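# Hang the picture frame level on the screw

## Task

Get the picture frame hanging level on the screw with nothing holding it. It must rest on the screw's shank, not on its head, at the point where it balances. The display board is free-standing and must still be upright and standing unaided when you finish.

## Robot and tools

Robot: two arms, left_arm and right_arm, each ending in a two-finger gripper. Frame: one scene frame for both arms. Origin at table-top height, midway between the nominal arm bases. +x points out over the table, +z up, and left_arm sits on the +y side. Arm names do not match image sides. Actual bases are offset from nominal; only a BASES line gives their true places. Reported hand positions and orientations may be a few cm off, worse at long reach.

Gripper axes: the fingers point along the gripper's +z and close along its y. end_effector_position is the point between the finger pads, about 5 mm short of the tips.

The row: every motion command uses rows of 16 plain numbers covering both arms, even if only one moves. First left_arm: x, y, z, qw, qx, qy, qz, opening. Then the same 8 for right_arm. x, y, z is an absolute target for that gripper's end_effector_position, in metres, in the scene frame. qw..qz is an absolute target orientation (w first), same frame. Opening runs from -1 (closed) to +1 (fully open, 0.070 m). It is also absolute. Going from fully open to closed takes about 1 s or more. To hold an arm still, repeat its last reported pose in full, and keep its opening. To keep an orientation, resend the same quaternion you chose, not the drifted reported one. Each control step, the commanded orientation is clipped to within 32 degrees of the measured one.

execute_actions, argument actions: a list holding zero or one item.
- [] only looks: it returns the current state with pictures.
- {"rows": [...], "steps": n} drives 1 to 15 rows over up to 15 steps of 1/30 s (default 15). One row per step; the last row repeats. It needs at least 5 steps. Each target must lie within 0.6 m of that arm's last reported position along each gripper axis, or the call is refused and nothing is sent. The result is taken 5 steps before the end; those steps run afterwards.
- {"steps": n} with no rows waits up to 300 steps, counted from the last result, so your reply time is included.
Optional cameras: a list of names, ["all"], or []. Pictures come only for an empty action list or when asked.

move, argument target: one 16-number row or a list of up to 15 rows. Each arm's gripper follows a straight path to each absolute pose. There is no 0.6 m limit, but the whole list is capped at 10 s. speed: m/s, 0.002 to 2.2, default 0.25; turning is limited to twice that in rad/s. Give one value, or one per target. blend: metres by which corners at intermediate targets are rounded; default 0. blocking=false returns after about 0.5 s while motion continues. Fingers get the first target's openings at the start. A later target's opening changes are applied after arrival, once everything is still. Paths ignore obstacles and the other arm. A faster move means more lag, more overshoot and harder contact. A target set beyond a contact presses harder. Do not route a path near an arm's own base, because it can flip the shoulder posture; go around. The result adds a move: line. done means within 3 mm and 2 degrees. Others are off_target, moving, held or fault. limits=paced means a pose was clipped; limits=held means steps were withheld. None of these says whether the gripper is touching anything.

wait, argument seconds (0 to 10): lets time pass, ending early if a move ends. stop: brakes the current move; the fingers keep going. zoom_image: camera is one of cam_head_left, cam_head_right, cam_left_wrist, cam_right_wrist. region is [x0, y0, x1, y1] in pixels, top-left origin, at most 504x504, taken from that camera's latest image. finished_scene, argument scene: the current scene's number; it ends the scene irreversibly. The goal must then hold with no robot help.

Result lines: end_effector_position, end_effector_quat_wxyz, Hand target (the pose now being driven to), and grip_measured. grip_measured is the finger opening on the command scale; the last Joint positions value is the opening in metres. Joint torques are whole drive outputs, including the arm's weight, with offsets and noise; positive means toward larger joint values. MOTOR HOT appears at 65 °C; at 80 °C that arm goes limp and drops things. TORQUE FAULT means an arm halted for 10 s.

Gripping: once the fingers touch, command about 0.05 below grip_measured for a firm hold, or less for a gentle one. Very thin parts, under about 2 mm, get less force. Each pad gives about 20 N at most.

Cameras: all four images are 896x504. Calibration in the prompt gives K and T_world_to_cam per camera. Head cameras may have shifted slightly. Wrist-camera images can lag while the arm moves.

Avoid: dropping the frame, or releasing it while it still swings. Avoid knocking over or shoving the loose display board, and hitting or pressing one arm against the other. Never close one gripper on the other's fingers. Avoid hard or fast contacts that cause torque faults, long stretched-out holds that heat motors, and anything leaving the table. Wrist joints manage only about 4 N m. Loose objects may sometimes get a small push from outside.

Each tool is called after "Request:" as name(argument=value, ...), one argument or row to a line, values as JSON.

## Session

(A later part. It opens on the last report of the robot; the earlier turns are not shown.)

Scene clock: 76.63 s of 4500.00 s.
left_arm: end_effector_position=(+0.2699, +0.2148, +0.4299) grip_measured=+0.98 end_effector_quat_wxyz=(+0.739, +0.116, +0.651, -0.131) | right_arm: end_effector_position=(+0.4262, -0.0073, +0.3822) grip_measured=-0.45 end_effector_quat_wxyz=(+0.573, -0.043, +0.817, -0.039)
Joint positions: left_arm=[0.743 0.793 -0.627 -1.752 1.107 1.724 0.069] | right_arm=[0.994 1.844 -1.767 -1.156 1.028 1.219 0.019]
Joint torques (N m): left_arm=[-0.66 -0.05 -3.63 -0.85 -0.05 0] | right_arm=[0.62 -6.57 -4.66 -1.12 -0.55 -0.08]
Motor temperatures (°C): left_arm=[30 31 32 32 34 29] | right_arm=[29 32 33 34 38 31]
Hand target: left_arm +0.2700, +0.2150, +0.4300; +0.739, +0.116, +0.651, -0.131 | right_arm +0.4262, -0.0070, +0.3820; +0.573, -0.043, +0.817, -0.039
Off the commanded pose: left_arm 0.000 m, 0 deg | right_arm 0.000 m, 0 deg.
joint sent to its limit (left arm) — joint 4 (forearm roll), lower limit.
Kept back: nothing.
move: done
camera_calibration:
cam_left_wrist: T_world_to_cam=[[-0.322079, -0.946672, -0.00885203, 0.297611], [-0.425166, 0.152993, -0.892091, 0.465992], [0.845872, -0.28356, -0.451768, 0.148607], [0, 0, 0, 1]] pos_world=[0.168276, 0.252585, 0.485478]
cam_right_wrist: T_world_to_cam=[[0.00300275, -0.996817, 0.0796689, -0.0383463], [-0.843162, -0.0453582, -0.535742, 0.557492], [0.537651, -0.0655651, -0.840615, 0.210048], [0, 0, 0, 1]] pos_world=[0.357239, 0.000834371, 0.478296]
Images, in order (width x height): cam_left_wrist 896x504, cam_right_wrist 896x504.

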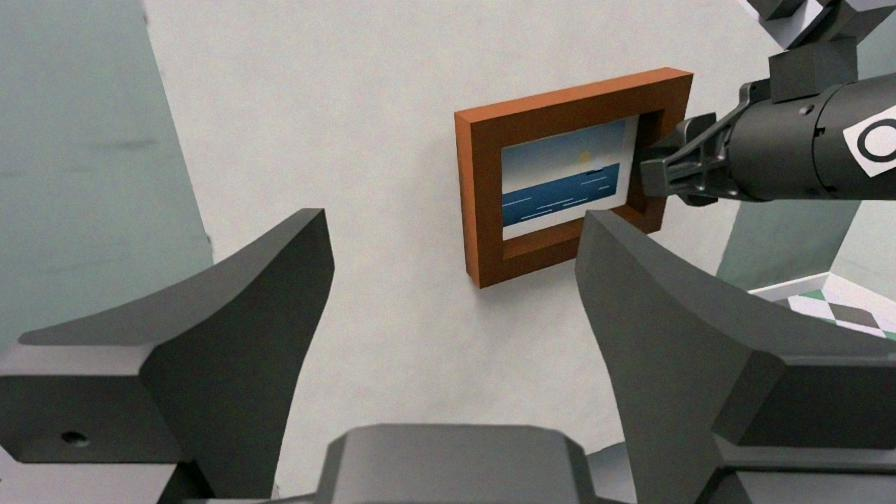

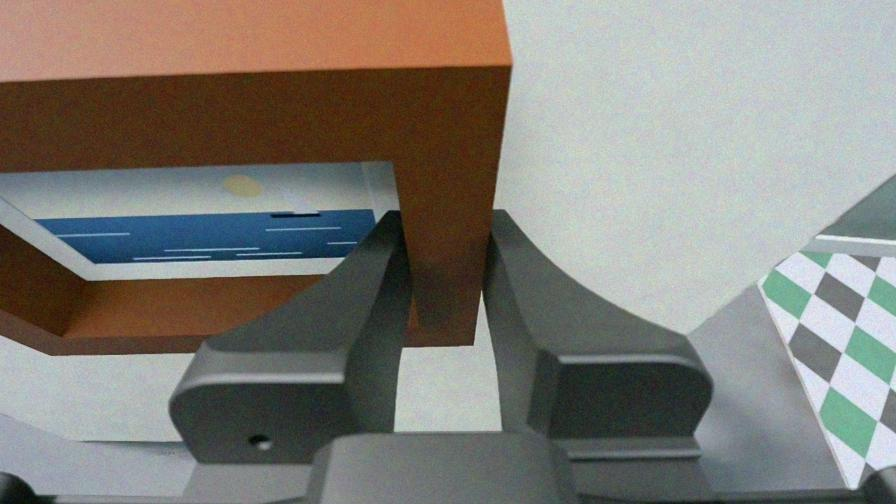

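Request:
move(
  target=[
    [0.27,0.215,0.43,0.739,0.116,0.651,-0.131,1, 0.4260,-0.0073,0.3860,0.5732,-0.0432,0.8175,-0.0389,-0.52],
    [0.27,0.215,0.43,0.739,0.116,0.651,-0.131,1, 0.4260,-0.0072,0.3815,0.5735,-0.0252,0.8185,-0.0170,-0.52],
    [0.27,0.215,0.43,0.739,0.116,0.651,-0.131,1, 0.4260,-0.0101,0.3770,0.5735,-0.0071,0.8191,0.005,-0.52],
  ],
  cameras=["cam_left_wrist","cam_right_wrist","cam_head_left","cam_head_right"],
  speed=0.02,
)

Request:
zoom_image(
  camera="cam_head_left",
  region=[370, 20, 470, 110],
)

Scene clock: 80.70 s of 4500.00 s.
left_arm: end_effector_position=(+0.2699, +0.2148, +0.4299) grip_measured=+0.98 end_effector_quat_wxyz=(+0.739, +0.116, +0.651, -0.131) | right_arm: end_effector_position=(+0.4260, -0.0100, +0.3767) grip_measured=-0.45 end_effector_quat_wxyz=(+0.573, -0.007, +0.819, +0.005)
Joint positions: left_arm=[0.743 0.793 -0.627 -1.752 1.107 1.724 0.069] | right_arm=[0.979 1.812 -1.701 -1.16 0.972 1.35 0.019]
Joint torques (N m): left_arm=[-0.61 -0.07 -3.34 -0.91 -0.03 -0.01] | right_arm=[-1.12 -9.86 -4.78 -1.58 -0.3 0.46]
Motor temperatures (°C): left_arm=[30 31 32 32 34 29] | right_arm=[29 32 33 34 38 31]
Hand target: left_arm +0.2700, +0.2150, +0.4300; +0.739, +0.116, +0.651, -0.131 | right_arm +0.4260, -0.0101, +0.3770; +0.574, -0.007, +0.819, +0.005
Off the commanded pose: left_arm 0.000 m, 0 deg | right_arm 0.000 m, 0 deg.
joint sent to its limit (left arm) — joint 4 (forearm roll), lower limit.
Kept back: nothing.
move: done
camera_calibration:
cam_left_wrist: T_world_to_cam=[[-0.322079, -0.946672, -0.00885203, 0.297611], [-0.425166, 0.152993, -0.892091, 0.465992], [0.845872, -0.28356, -0.451768, 0.148607], [0, 0, 0, 1]] pos_world=[0.168276, 0.252585, 0.485478]
cam_right_wrist: T_world_to_cam=[[-0.00542876, -0.999443, -0.0329296, 0.005312], [-0.844932, 0.0221973, -0.534413, 0.555157], [0.534846, 0.0249221, -0.844582, 0.208981], [0, 0, 0, 1]] pos_world=[0.357326, -0.0122222, 0.47336]

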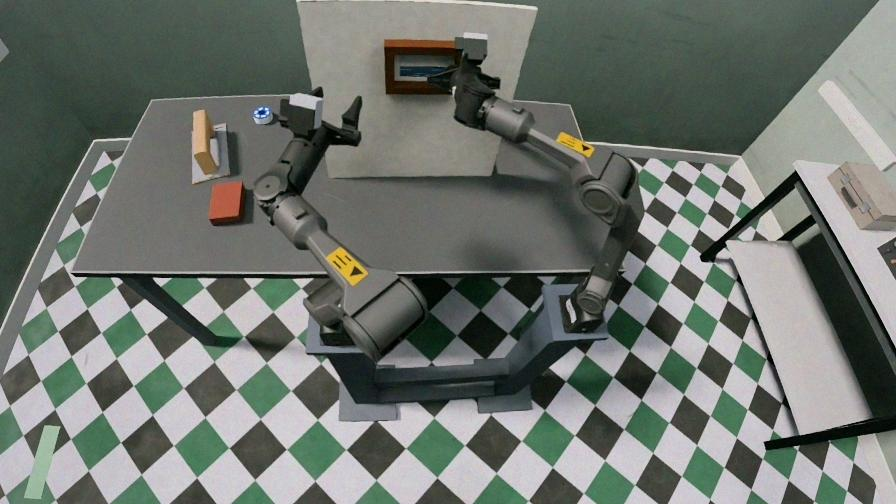

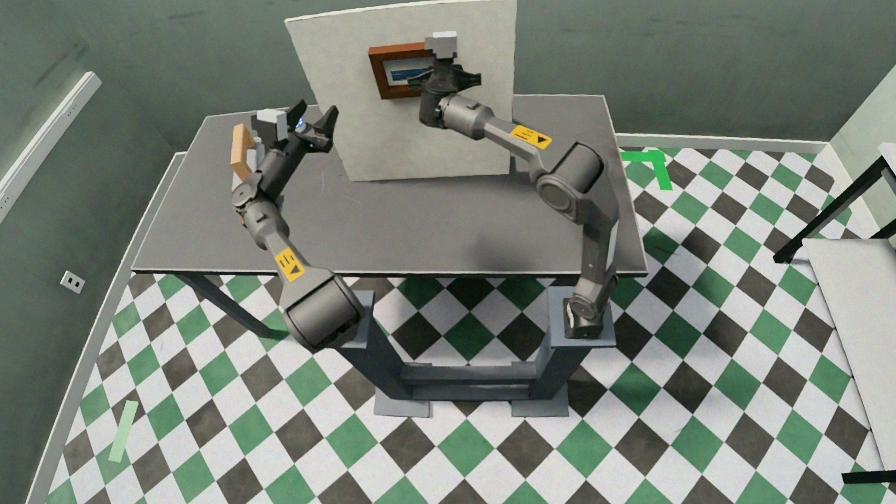

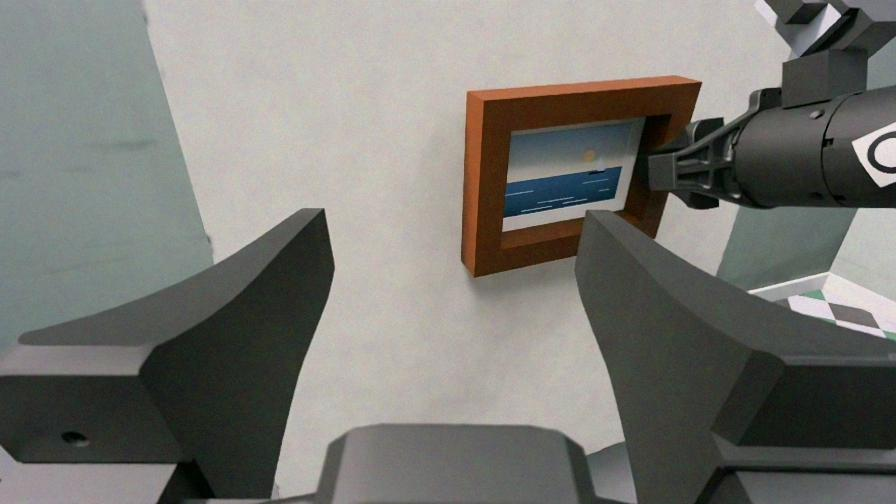

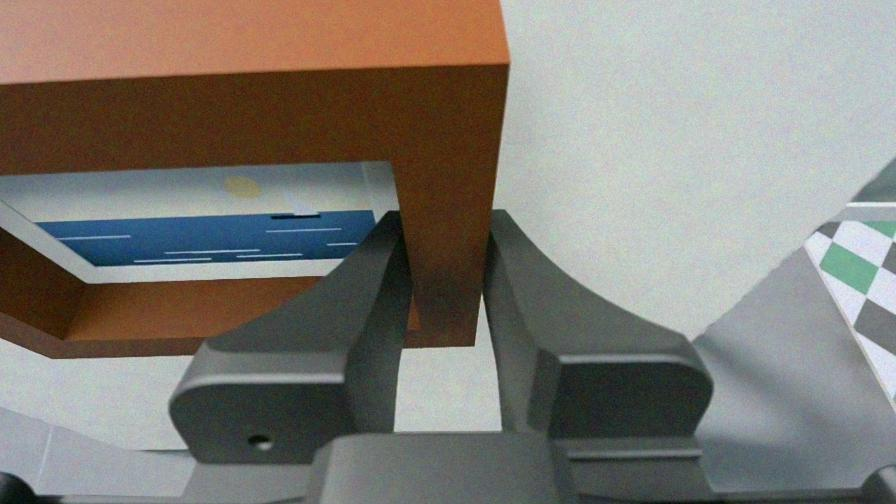

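Scaled by 5.040 from the camera's 896x504 image, which has a finer 1280x720 frame.

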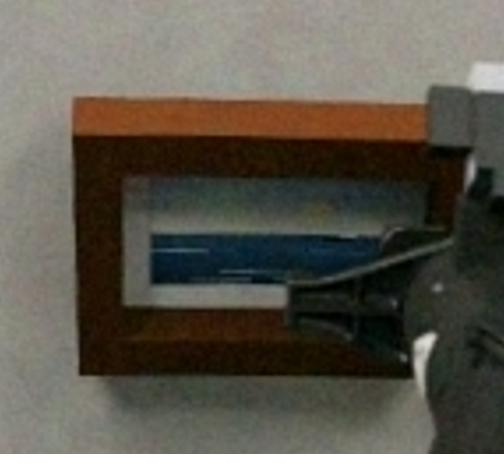

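Request:
move(
  target=[
    [0.27,0.215,0.43,0.739,0.116,0.651,-0.131,1, 0.4260,-0.0101,0.3735,0.5735,-0.0071,0.8191,0.005,-0.52],
  ],
  cameras=["cam_left_wrist"],
  speed=0.02,
)

Request:
move(
  target=[
    [0.27,0.215,0.43,0.739,0.116,0.651,-0.131,1, 0.4260,-0.0101,0.3718,0.5735,-0.0071,0.8191,0.005,-0.52],
  ],
  cameras=["cam_left_wrist"],
  speed=0.02,
)

Scene clock: 81.70 s of 4500.00 s.
left_arm: end_effector_position=(+0.2699, +0.2148, +0.4299) grip_measured=+0.98 end_effector_quat_wxyz=(+0.739, +0.116, +0.651, -0.131) | right_arm: end_effector_position=(+0.4260, -0.0100, +0.3737) grip_measured=-0.45 end_effector_quat_wxyz=(+0.574, -0.007, +0.819, +0.005)
Joint positions: left_arm=[0.743 0.793 -0.627 -1.752 1.107 1.724 0.069] | right_arm=[0.979 1.811 -1.687 -1.17 0.966 1.366 0.019]
Joint torques (N m): left_arm=[-0.73 0.06 -3.62 -0.86 -0.01 -0.04] | right_arm=[-0.95 -9.05 -4.09 -1.21 -0.12 0.4]
Motor temperatures (°C): left_arm=[30 31 32 32 34 29] | right_arm=[29 32 33 35 38 31]
Hand target: left_arm +0.2700, +0.2150, +0.4300; +0.739, +0.116, +0.651, -0.131 | right_arm +0.4260, -0.0101, +0.3735; +0.574, -0.007, +0.819, +0.005
Off the commanded pose: left_arm 0.000 m, 0 deg | right_arm 0.000 m, 0 deg.
joint sent to its limit (left arm) — joint 4 (forearm roll), lower limit.
Kept back: nothing.
move: done
camera_calibration:
cam_left_wrist: T_world_to_cam=[[-0.322079, -0.946672, -0.00885203, 0.297611], [-0.425166, 0.152993, -0.892091, 0.465992], [0.845872, -0.28356, -0.451768, 0.148607], [0, 0, 0, 1]] pos_world=[0.168276, 0.252585, 0.485478]
Images, in order (width x height): cam_left_wrist 896x504.

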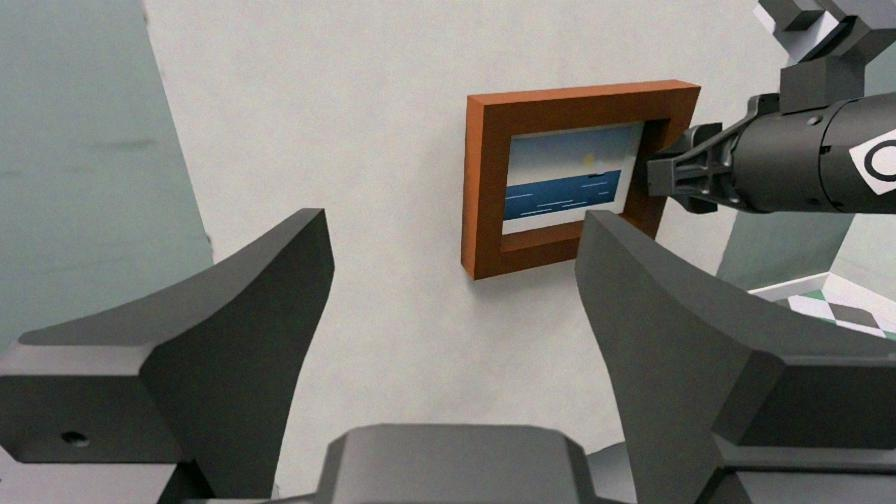

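Scene clock: 82.40 s of 4500.00 s.
left_arm: end_effector_position=(+0.2699, +0.2148, +0.4299) grip_measured=+0.98 end_effector_quat_wxyz=(+0.739, +0.116, +0.651, -0.131) | right_arm: end_effector_position=(+0.4260, -0.0098, +0.3726) grip_measured=-0.45 end_effector_quat_wxyz=(+0.574, -0.007, +0.819, +0.006)
Joint positions: left_arm=[0.743 0.793 -0.627 -1.752 1.107 1.724 0.069] | right_arm=[0.979 1.81 -1.68 -1.175 0.962 1.374 0.019]
Joint torques (N m): left_arm=[-0.68 0.1 -3.49 -0.9 -0.02 0] | right_arm=[-1.24 -7.09 -2.58 -0.56 0.63 0.09]
Motor temperatures (°C): left_arm=[30 31 32 32 34 29] | right_arm=[29 32 33 35 38 31]
Hand target: left_arm +0.2700, +0.2150, +0.4300; +0.739, +0.116, +0.651, -0.131 | right_arm +0.4260, -0.0101, +0.3718; +0.574, -0.007, +0.819, +0.005
Off the commanded pose: left_arm 0.000 m, 0 deg | right_arm 0.001 m, 0 deg.
joint sent to its limit (left arm) — joint 4 (forearm roll), lower limit.
Kept back: nothing.
move: done
camera_calibration:
cam_left_wrist: T_world_to_cam=[[-0.322079, -0.946672, -0.00885203, 0.297611], [-0.425166, 0.152993, -0.892091, 0.465992], [0.845872, -0.28356, -0.451768, 0.148607], [0, 0, 0, 1]] pos_world=[0.168276, 0.252585, 0.485478]
Images, in order (width x height): cam_left_wrist 896x504.

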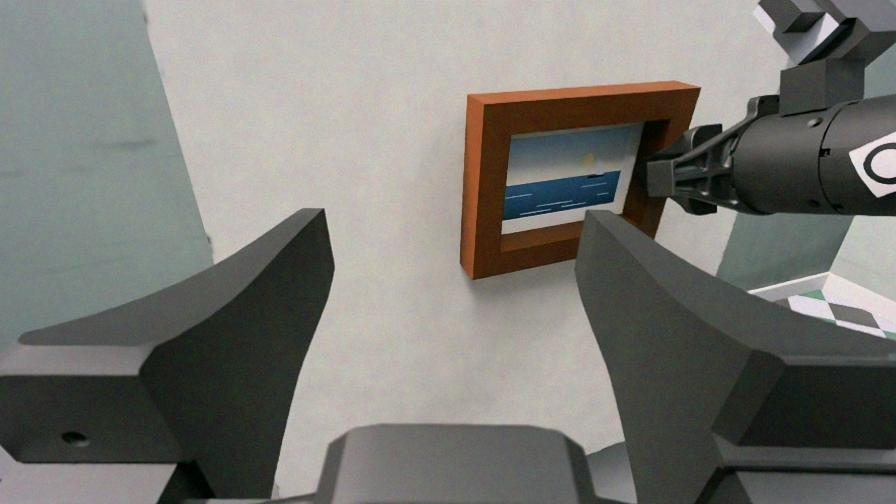

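Contact. Release gradually.

Request:
move(
  target=[
    [0.27,0.215,0.43,0.739,0.116,0.651,-0.131,1, 0.4260,-0.0101,0.3724,0.5735,-0.0071,0.8191,0.005,-0.41],
  ],
  cameras=["cam_left_wrist"],
  speed=0.02,
)

Request:
move(
  target=[
    [0.27,0.215,0.43,0.739,0.116,0.651,-0.131,1, 0.4260,-0.0101,0.3724,0.5735,-0.0071,0.8191,0.005,-0.36],
  ],
  cameras=["cam_left_wrist"],
  speed=0.02,
)

Request:
move(
  target=[
    [0.27,0.215,0.43,0.739,0.116,0.651,-0.131,1, 0.4260,-0.0101,0.3724,0.5735,-0.0071,0.8191,0.005,-0.15],
  ],
  cameras=["cam_left_wrist","cam_right_wrist"],
  speed=0.02,
)

Scene clock: 83.43 s of 4500.00 s.
left_arm: end_effector_position=(+0.2699, +0.2148, +0.4299) grip_measured=+0.98 end_effector_quat_wxyz=(+0.739, +0.116, +0.651, -0.131) | right_arm: end_effector_position=(+0.4259, -0.0102, +0.3724) grip_measured=-0.41 end_effector_quat_wxyz=(+0.573, -0.007, +0.819, +0.005)
Joint positions: left_arm=[0.743 0.793 -0.627 -1.752 1.107 1.724 0.069] | right_arm=[0.979 1.81 -1.681 -1.172 0.965 1.371 0.021]
Joint torques (N m): left_arm=[-0.52 0.17 -3.61 -0.9 0 -0.04] | right_arm=[-2.01 -6.5 -4.08 -0.62 0.55 -0.11]
Motor temperatures (°C): left_arm=[30 31 32 32 34 29] | right_arm=[29 32 33 34 38 31]
Hand target: left_arm +0.2700, +0.2150, +0.4300; +0.739, +0.116, +0.651, -0.131 | right_arm +0.4260, -0.0101, +0.3724; +0.574, -0.007, +0.819, +0.005
Off the commanded pose: left_arm 0.000 m, 0 deg | right_arm 0.000 m, 0 deg.
joint sent to its limit (left arm) — joint 4 (forearm roll), lower limit.
Kept back: nothing.
move: done
camera_calibration:
cam_left_wrist: T_world_to_cam=[[-0.322079, -0.946672, -0.00885203, 0.297611], [-0.425166, 0.152993, -0.892091, 0.465992], [0.845872, -0.28356, -0.451768, 0.148607], [0, 0, 0, 1]] pos_world=[0.168276, 0.252585, 0.485478]
Images, in order (width x height): cam_left_wrist 896x504.

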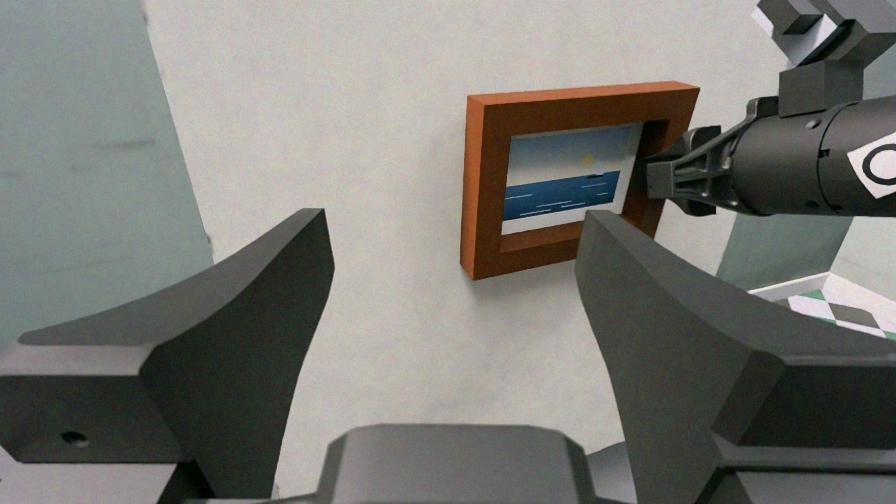

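Scene clock: 84.13 s of 4500.00 s.
left_arm: end_effector_position=(+0.2699, +0.2148, +0.4299) grip_measured=+0.98 end_effector_quat_wxyz=(+0.739, +0.116, +0.651, -0.131) | right_arm: end_effector_position=(+0.4262, -0.0107, +0.3719) grip_measured=-0.36 end_effector_quat_wxyz=(+0.573, -0.007, +0.819, +0.004)
Joint positions: left_arm=[0.743 0.793 -0.627 -1.752 1.107 1.724 0.069] | right_arm=[0.978 1.811 -1.681 -1.172 0.966 1.371 0.022]
Joint torques (N m): left_arm=[-0.63 -0.1 -3.56 -0.91 -0.03 -0.01] | right_arm=[0.61 -7.56 -4.71 -1.07 -0.29 -0.03]
Motor temperatures (°C): left_arm=[30 31 32 32 34 29] | right_arm=[29 32 33 34 38 31]
Hand target: left_arm +0.2700, +0.2150, +0.4300; +0.739, +0.116, +0.651, -0.131 | right_arm +0.4260, -0.0101, +0.3724; +0.574, -0.007, +0.819, +0.005
Off the commanded pose: left_arm 0.000 m, 0 deg | right_arm 0.001 m, 0 deg.
joint sent to its limit (left arm) — joint 4 (forearm roll), lower limit.
Kept back: nothing.
move: done
camera_calibration:
cam_left_wrist: T_world_to_cam=[[-0.322079, -0.946672, -0.00885203, 0.297611], [-0.425166, 0.152993, -0.892091, 0.465992], [0.845872, -0.28356, -0.451768, 0.148607], [0, 0, 0, 1]] pos_world=[0.168276, 0.252585, 0.485478]
Images, in order (width x height): cam_left_wrist 896x504.

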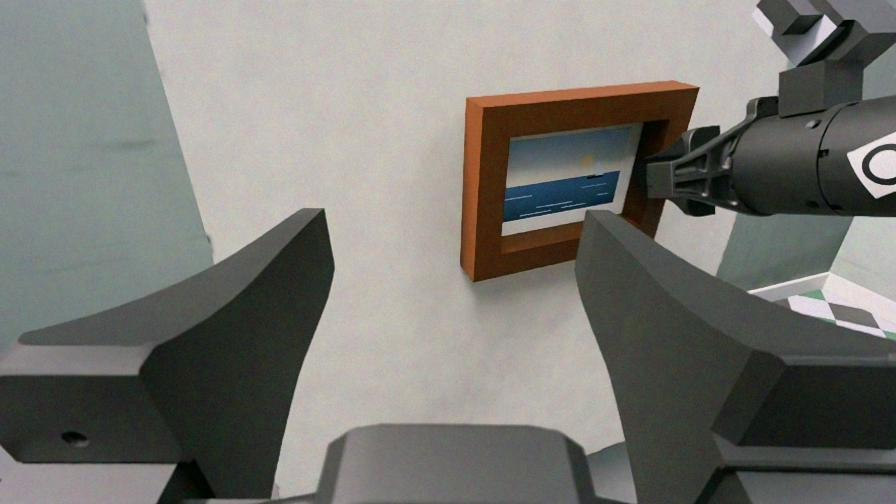

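Scene clock: 84.83 s of 4500.00 s.
left_arm: end_effector_position=(+0.2699, +0.2148, +0.4299) grip_measured=+0.98 end_effector_quat_wxyz=(+0.739, +0.116, +0.651, -0.131) | right_arm: end_effector_position=(+0.4262, -0.0105, +0.3719) grip_measured=-0.15 end_effector_quat_wxyz=(+0.573, -0.007, +0.819, +0.004)
Joint positions: left_arm=[0.743 0.793 -0.627 -1.752 1.107 1.724 0.069] | right_arm=[0.978 1.811 -1.681 -1.172 0.965 1.371 0.03]
Joint torques (N m): left_arm=[-0.69 0.13 -3.4 -0.91 -0.01 -0.06] | right_arm=[0.76 -8.51 -4.7 -1.07 -0.28 0.04]
Motor temperatures (°C): left_arm=[30 31 32 32 34 29] | right_arm=[29 32 33 34 38 31]
Hand target: left_arm +0.2700, +0.2150, +0.4300; +0.739, +0.116, +0.651, -0.131 | right_arm +0.4260, -0.0101, +0.3724; +0.574, -0.007, +0.819, +0.005
Off the commanded pose: left_arm 0.000 m, 0 deg | right_arm 0.001 m, 0 deg.
joint sent to its limit (left arm) — joint 4 (forearm roll), lower limit.
Kept back: nothing.
move: done
camera_calibration:
cam_left_wrist: T_world_to_cam=[[-0.322079, -0.946672, -0.00885203, 0.297611], [-0.425166, 0.152993, -0.892091, 0.465992], [0.845872, -0.28356, -0.451768, 0.148607], [0, 0, 0, 1]] pos_world=[0.168276, 0.252585, 0.485478]
cam_right_wrist: T_world_to_cam=[[-0.00647381, -0.999457, -0.03231, 0.00493594], [-0.84503, 0.022744, -0.534234, 0.55281], [0.534679, 0.0238444, -0.844719, 0.204885], [0, 0, 0, 1]] pos_world=[0.357626, -0.0125252, 0.468559]
Images, in order (width x height): cam_left_wrist 896x504, cam_right_wrist 896x504.

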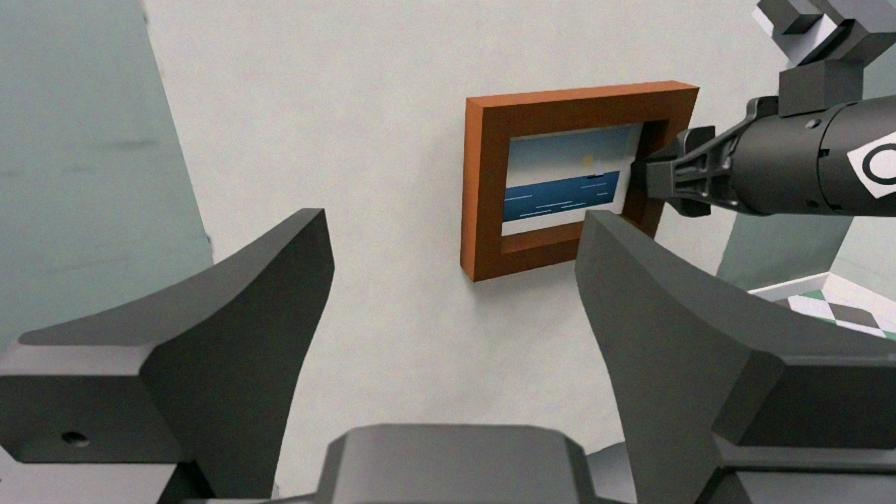

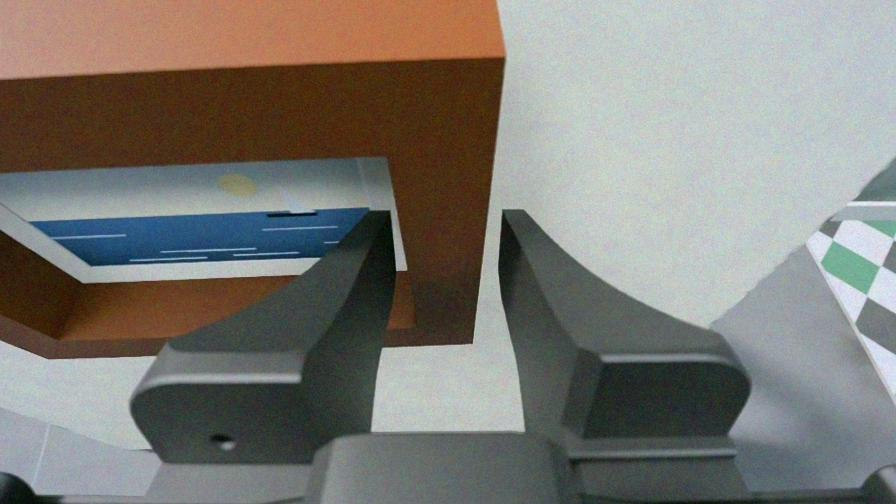

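Request:
move(
  target=[
    [0.27,0.215,0.43,0.739,0.116,0.651,-0.131,1,0.4260,-0.0101,0.3724,0.5735,-0.0071,0.8191,0.005,-0.15],
    [0.27,0.215,0.43,0.739,0.116,0.651,-0.131,1,0.375,-0.0101,0.3914,0.5735,-0.0071,0.8191,0.005,-0.15],
    [0.27,0.215,0.43,0.739,0.116,0.651,-0.131,1,0.34,-0.09,0.41,0.5735,-0.0071,0.8191,0.005,-0.15],
  ],
  speed=0.08,
)

Scene clock: 87.87 s of 4500.00 s.
left_arm: end_effector_position=(+0.2699, +0.2148, +0.4299) grip_measured=+0.98 end_effector_quat_wxyz=(+0.739, +0.116, +0.651, -0.131) | right_arm: end_effector_position=(+0.3398, -0.0906, +0.4104) grip_measured=-0.15 end_effector_quat_wxyz=(+0.574, -0.007, +0.819, +0.005)
Joint positions: left_arm=[0.743 0.793 -0.627 -1.752 1.107 1.724 0.069] | right_arm=[1.078 1.406 -1.349 -1.156 1.084 1.34 0.03]
Joint torques (N m): left_arm=[-0.43 0 -3.42 -0.95 0 -0.05] | right_arm=[0.05 -3.46 -4.18 -0.99 -0.3 0.09]
Motor temperatures (°C): left_arm=[30 31 32 32 34 29] | right_arm=[29 32 33 34 38 31]
Hand target: left_arm +0.2700, +0.2150, +0.4300; +0.739, +0.116, +0.651, -0.131 | right_arm +0.3400, -0.0900, +0.4100; +0.574, -0.007, +0.819, +0.005
Off the commanded pose: left_arm 0.000 m, 0 deg | right_arm 0.001 m, 0 deg.
joint sent to its limit (left arm) — joint 4 (forearm roll), lower limit.
Kept back: nothing.
move: done
camera_calibration:
cam_left_wrist: T_world_to_cam=[[-0.322079, -0.946672, -0.00885203, 0.297611], [-0.425166, 0.152993, -0.892091, 0.465992], [0.845872, -0.28356, -0.451768, 0.148607], [0, 0, 0, 1]] pos_world=[0.168276, 0.252585, 0.485478]
cam_right_wrist: T_world_to_cam=[[-0.00570849, -0.999422, -0.0335261, -0.0742234], [-0.844246, 0.0227848, -0.535472, 0.502394], [0.535926, 0.0252475, -0.843887, 0.284909], [0, 0, 0, 1]] pos_world=[0.27103, -0.0928207, 0.506961]

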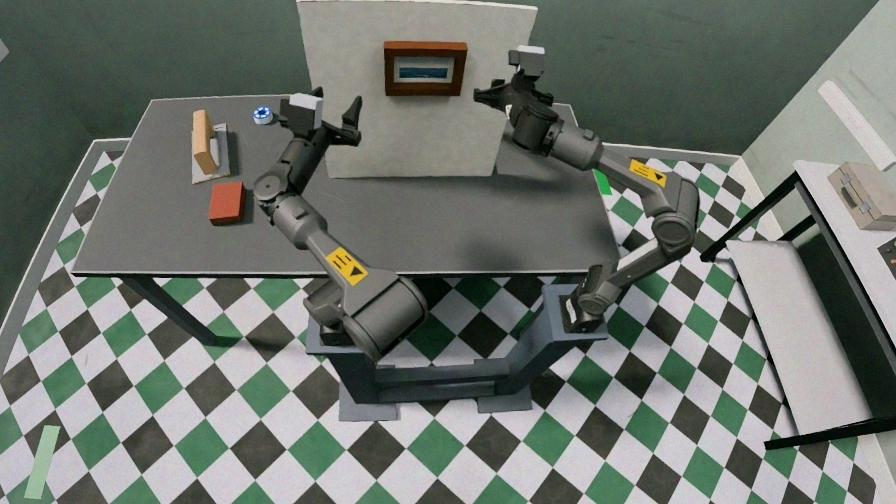

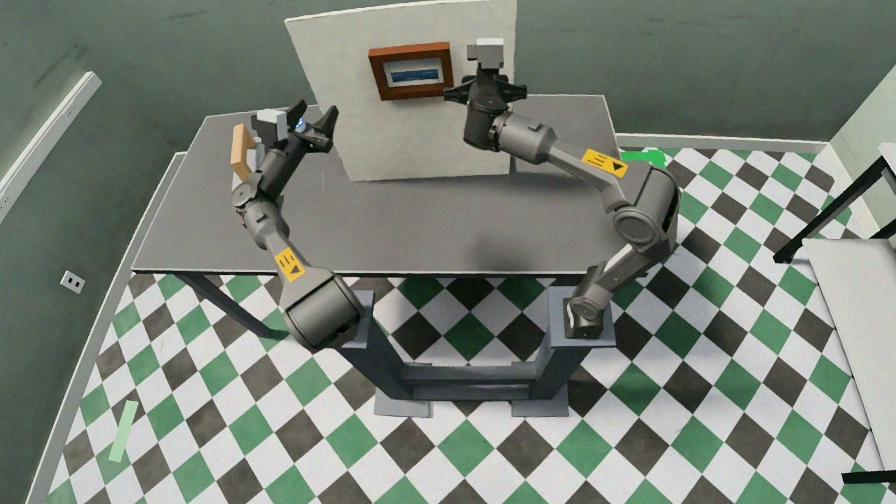

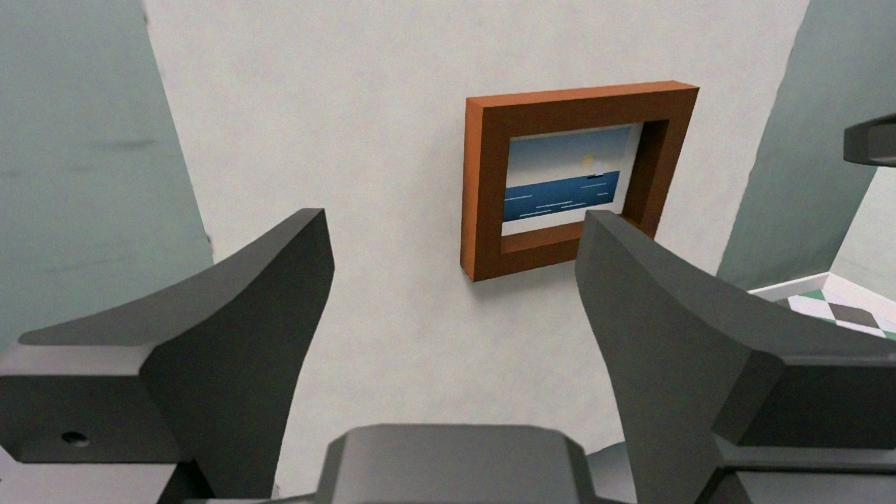

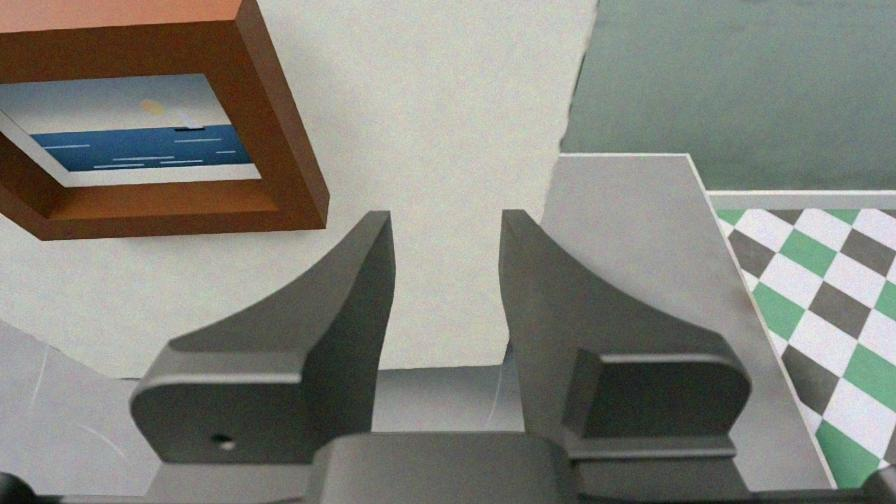

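Request:
zoom_image(
  camera="cam_head_left",
  region=[370, 20, 470, 110],
)

Request:
zoom_image(
  camera="cam_head_right",
  region=[360, 20, 460, 110],
)

Request:
zoom_image(
  camera="cam_left_wrist",
  region=[440, 60, 720, 300],
)

Scaled by 5.040 from the camera's 896x504 image, which has a finer 1280x720 frame.

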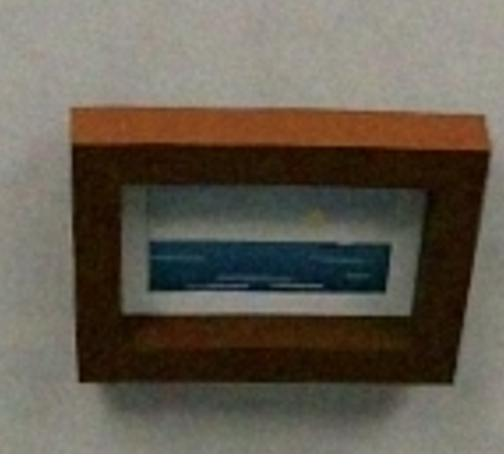

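Scaled by 5.040 from the camera's 896x504 image, which has a finer 1280x720 frame.

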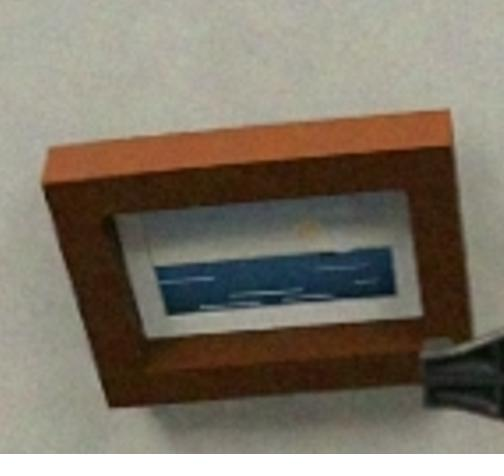

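Scaled by 1.800 from the camera's 896x504 image, which has a finer 1280x720 frame.

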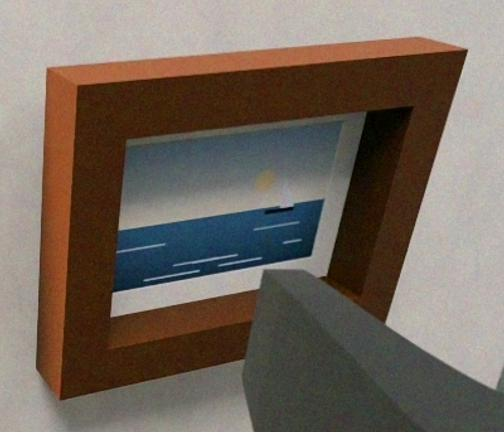

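Request:
move(
  target=[
    [0.35,0.19,0.53,0.582,0.034,0.803,-0.122,1,0.30,-0.22,0.42,0.58,-0.1,0.80,0.12,-0.15],
    [0.44,0.11,0.535,0.582,0.034,0.803,-0.122,1,0.30,-0.22,0.42,0.58,-0.1,0.80,0.12,-0.15],
  ],
  speed=0.15,
)

Request:
zoom_image(
  camera="cam_head_left",
  region=[370, 20, 470, 110],
)

Request:
zoom_image(
  camera="cam_head_right",
  region=[360, 20, 460, 110],
)

Scene clock: 91.47 s of 4500.00 s.
left_arm: end_effector_position=(+0.4407, +0.1095, +0.5342) grip_measured=+0.98 end_effector_quat_wxyz=(+0.581, +0.034, +0.804, -0.122) | right_arm: end_effector_position=(+0.2998, -0.2199, +0.4201) grip_measured=-0.15 end_effector_quat_wxyz=(+0.580, -0.100, +0.799, +0.120)
Joint positions: left_arm=[-0.306 1.569 -2.011 0.08 0.83 -0.237 0.069] | right_arm=[0.204 0.874 -0.995 0.283 0.533 -0.21 0.03]
Joint torques (N m): left_arm=[0.31 -6.81 -2.27 0.04 -1.37 -0.02] | right_arm=[-0.11 0.26 -4.61 -0.01 -0.64 0.04]
Motor temperatures (°C): left_arm=[30 31 32 32 34 29] | right_arm=[29 32 33 34 38 31]
Hand target: left_arm +0.4400, +0.1100, +0.5350; +0.582, +0.034, +0.803, -0.122 | right_arm +0.3000, -0.2200, +0.4200; +0.580, -0.100, +0.800, +0.120
Off the commanded pose: left_arm 0.001 m, 0 deg | right_arm 0.000 m, 0 deg.
Kept back: nothing.
move: done
camera_calibration:
cam_left_wrist: T_world_to_cam=[[-0.178707, -0.974061, 0.138814, 0.114905], [-0.786028, 0.0564792, -0.615605, 0.669692], [0.591797, -0.219125, -0.775732, 0.299291], [0, 0, 0, 1]] pos_world=[0.369811, 0.139683, 0.628486]
cam_right_wrist: T_world_to_cam=[[0.278345, -0.954196, -0.1097, -0.246483], [-0.805287, -0.169594, -0.568112, 0.436493], [0.523485, 0.246471, -0.815607, 0.358224], [0, 0, 0, 1]] pos_world=[0.232585, -0.249459, 0.513108]

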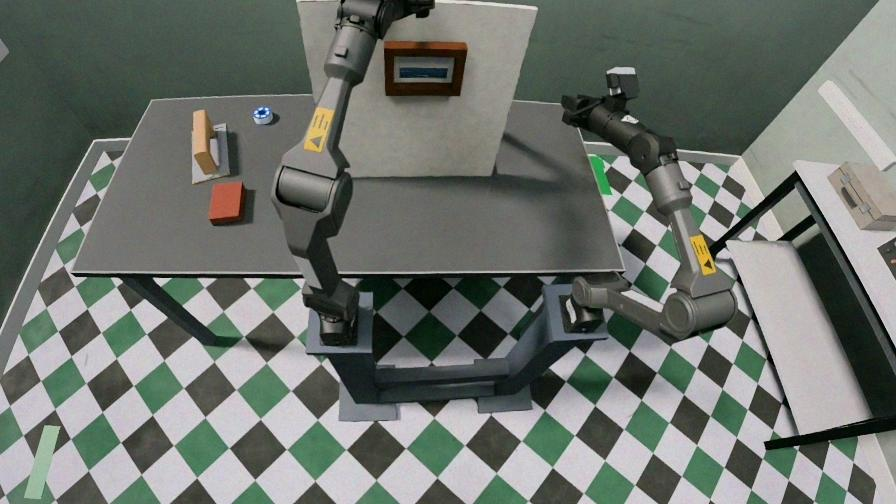

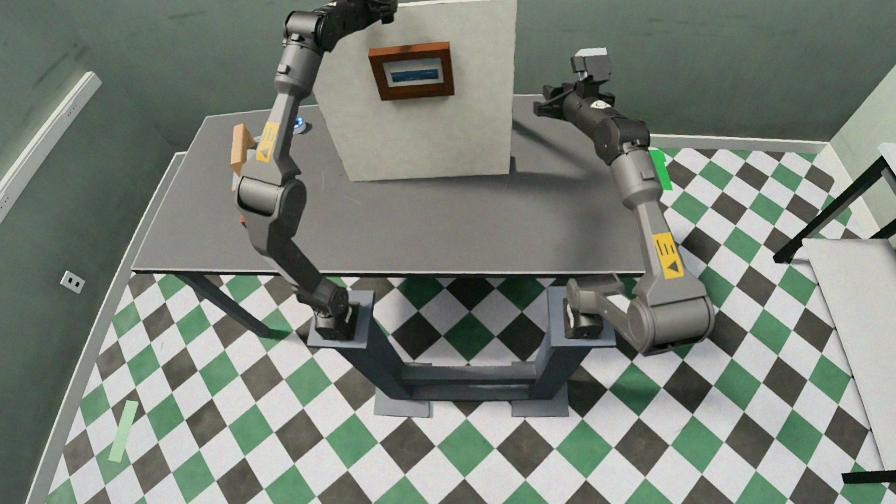

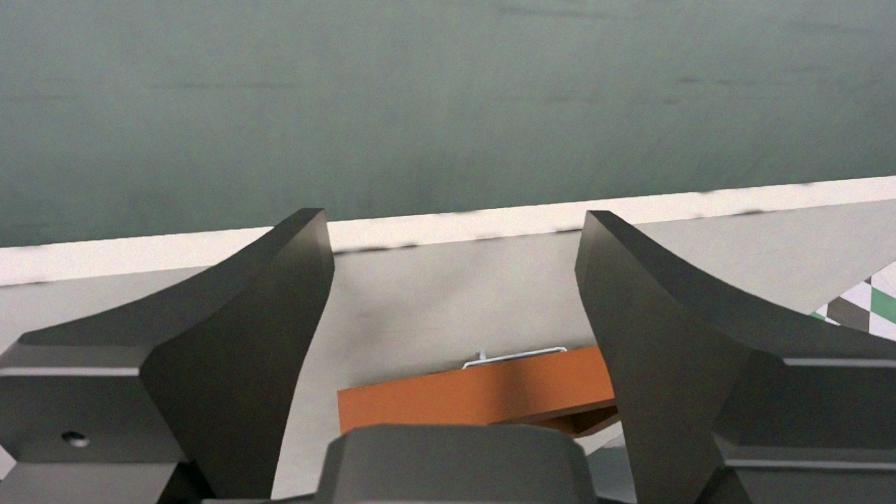

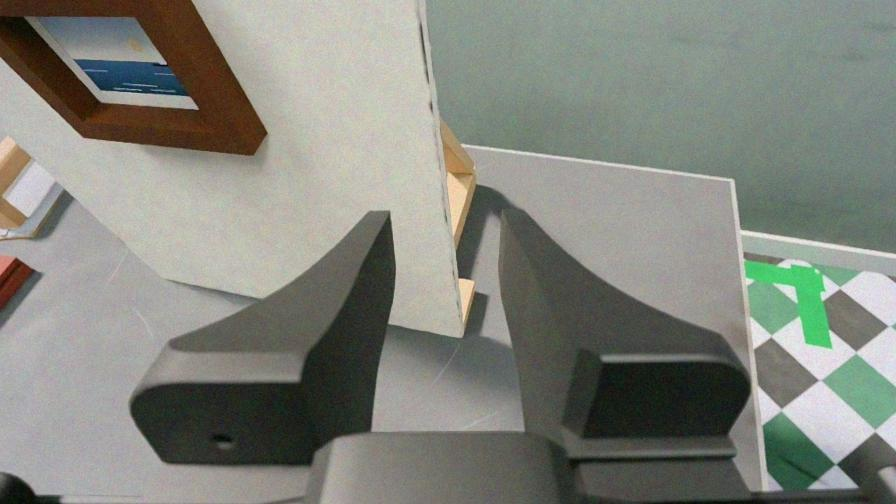

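Scaled by 5.040 from the camera's 896x504 image, which has a finer 1280x720 frame.

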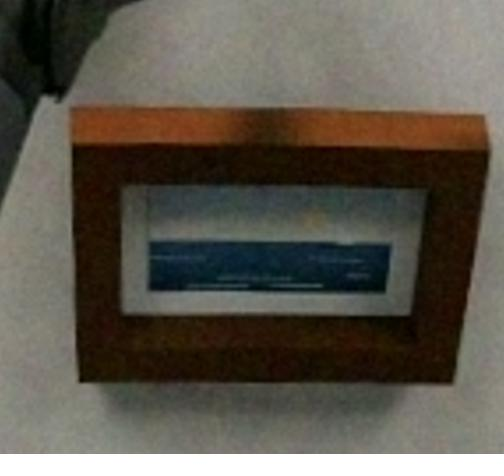

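Scaled by 5.040 from the camera's 896x504 image, which has a finer 1280x720 frame.

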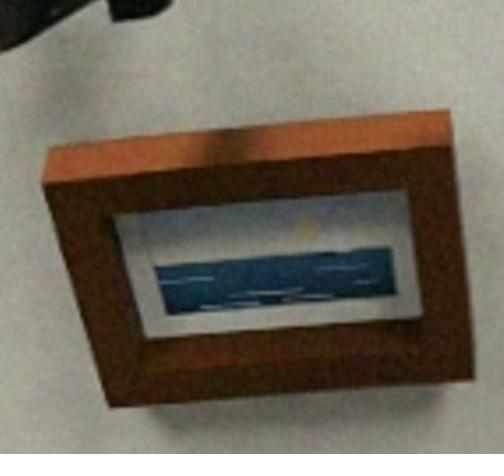

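Request:
zoom_image(
  camera="cam_left_wrist",
  region=[420, 320, 600, 420],
)

Scaled by 2.800 from the camera's 896x504 image, which has a finer 1280x720 frame.

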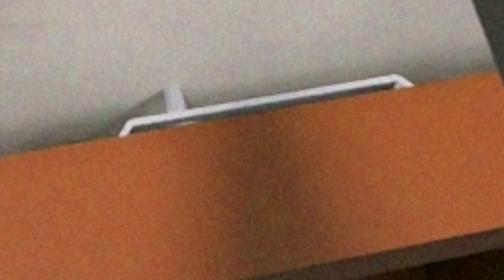

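Request:
move(
  target=[
    [0.35,0.19,0.53,0.582,0.034,0.803,-0.122,1,0.30,-0.22,0.42,0.58,-0.1,0.80,0.12,-0.15],
    [0.27,0.25,0.45,0.582,0.034,0.803,-0.122,1,0.30,-0.22,0.42,0.58,-0.1,0.80,0.12,-0.15],
  ],
  speed=0.18,
  blend=0.03,
  cameras=["cam_head_left"],
)

Request:
zoom_image(
  camera="cam_head_left",
  region=[370, 20, 470, 110],
)

Scene clock: 94.10 s of 4500.00 s.
left_arm: end_effector_position=(+0.2697, +0.2497, +0.4502) grip_measured=+0.98 end_effector_quat_wxyz=(+0.582, +0.034, +0.803, -0.122) | right_arm: end_effector_position=(+0.2998, -0.2199, +0.4201) grip_measured=-0.15 end_effector_quat_wxyz=(+0.580, -0.100, +0.799, +0.120)
Joint positions: left_arm=[0.83 0.91 -1.13 -1.111 1.217 0.94 0.069] | right_arm=[0.204 0.874 -0.995 0.283 0.533 -0.21 0.03]
Joint torques (N m): left_arm=[-0.71 -0.49 -2.43 -0.66 -0.82 -0.17] | right_arm=[0.26 0.23 -3.82 0 -0.68 -0.12]
Motor temperatures (°C): left_arm=[30 31 32 32 34 29] | right_arm=[29 31 33 34 38 31]
Hand target: left_arm +0.2700, +0.2500, +0.4500; +0.582, +0.034, +0.803, -0.122 | right_arm +0.3000, -0.2200, +0.4200; +0.580, -0.100, +0.800, +0.120
Off the commanded pose: left_arm 0.000 m, 0 deg | right_arm 0.000 m, 0 deg.
Kept back: nothing.
move: done
Images, in order (width x height): cam_head_left 896x504.

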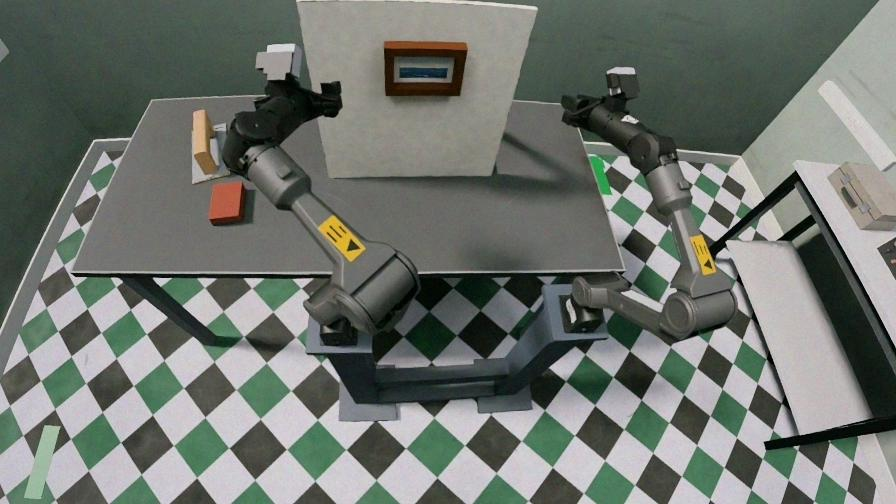

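Scaled by 5.040 from the camera's 896x504 image, which has a finer 1280x720 frame.

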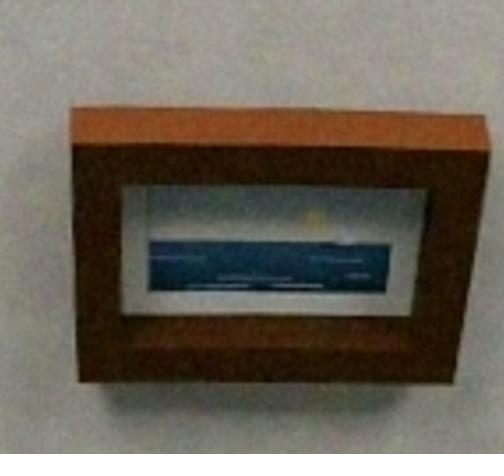

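Request:
finished_scene(
  scene=2,
)

The scene is finished: the task was done.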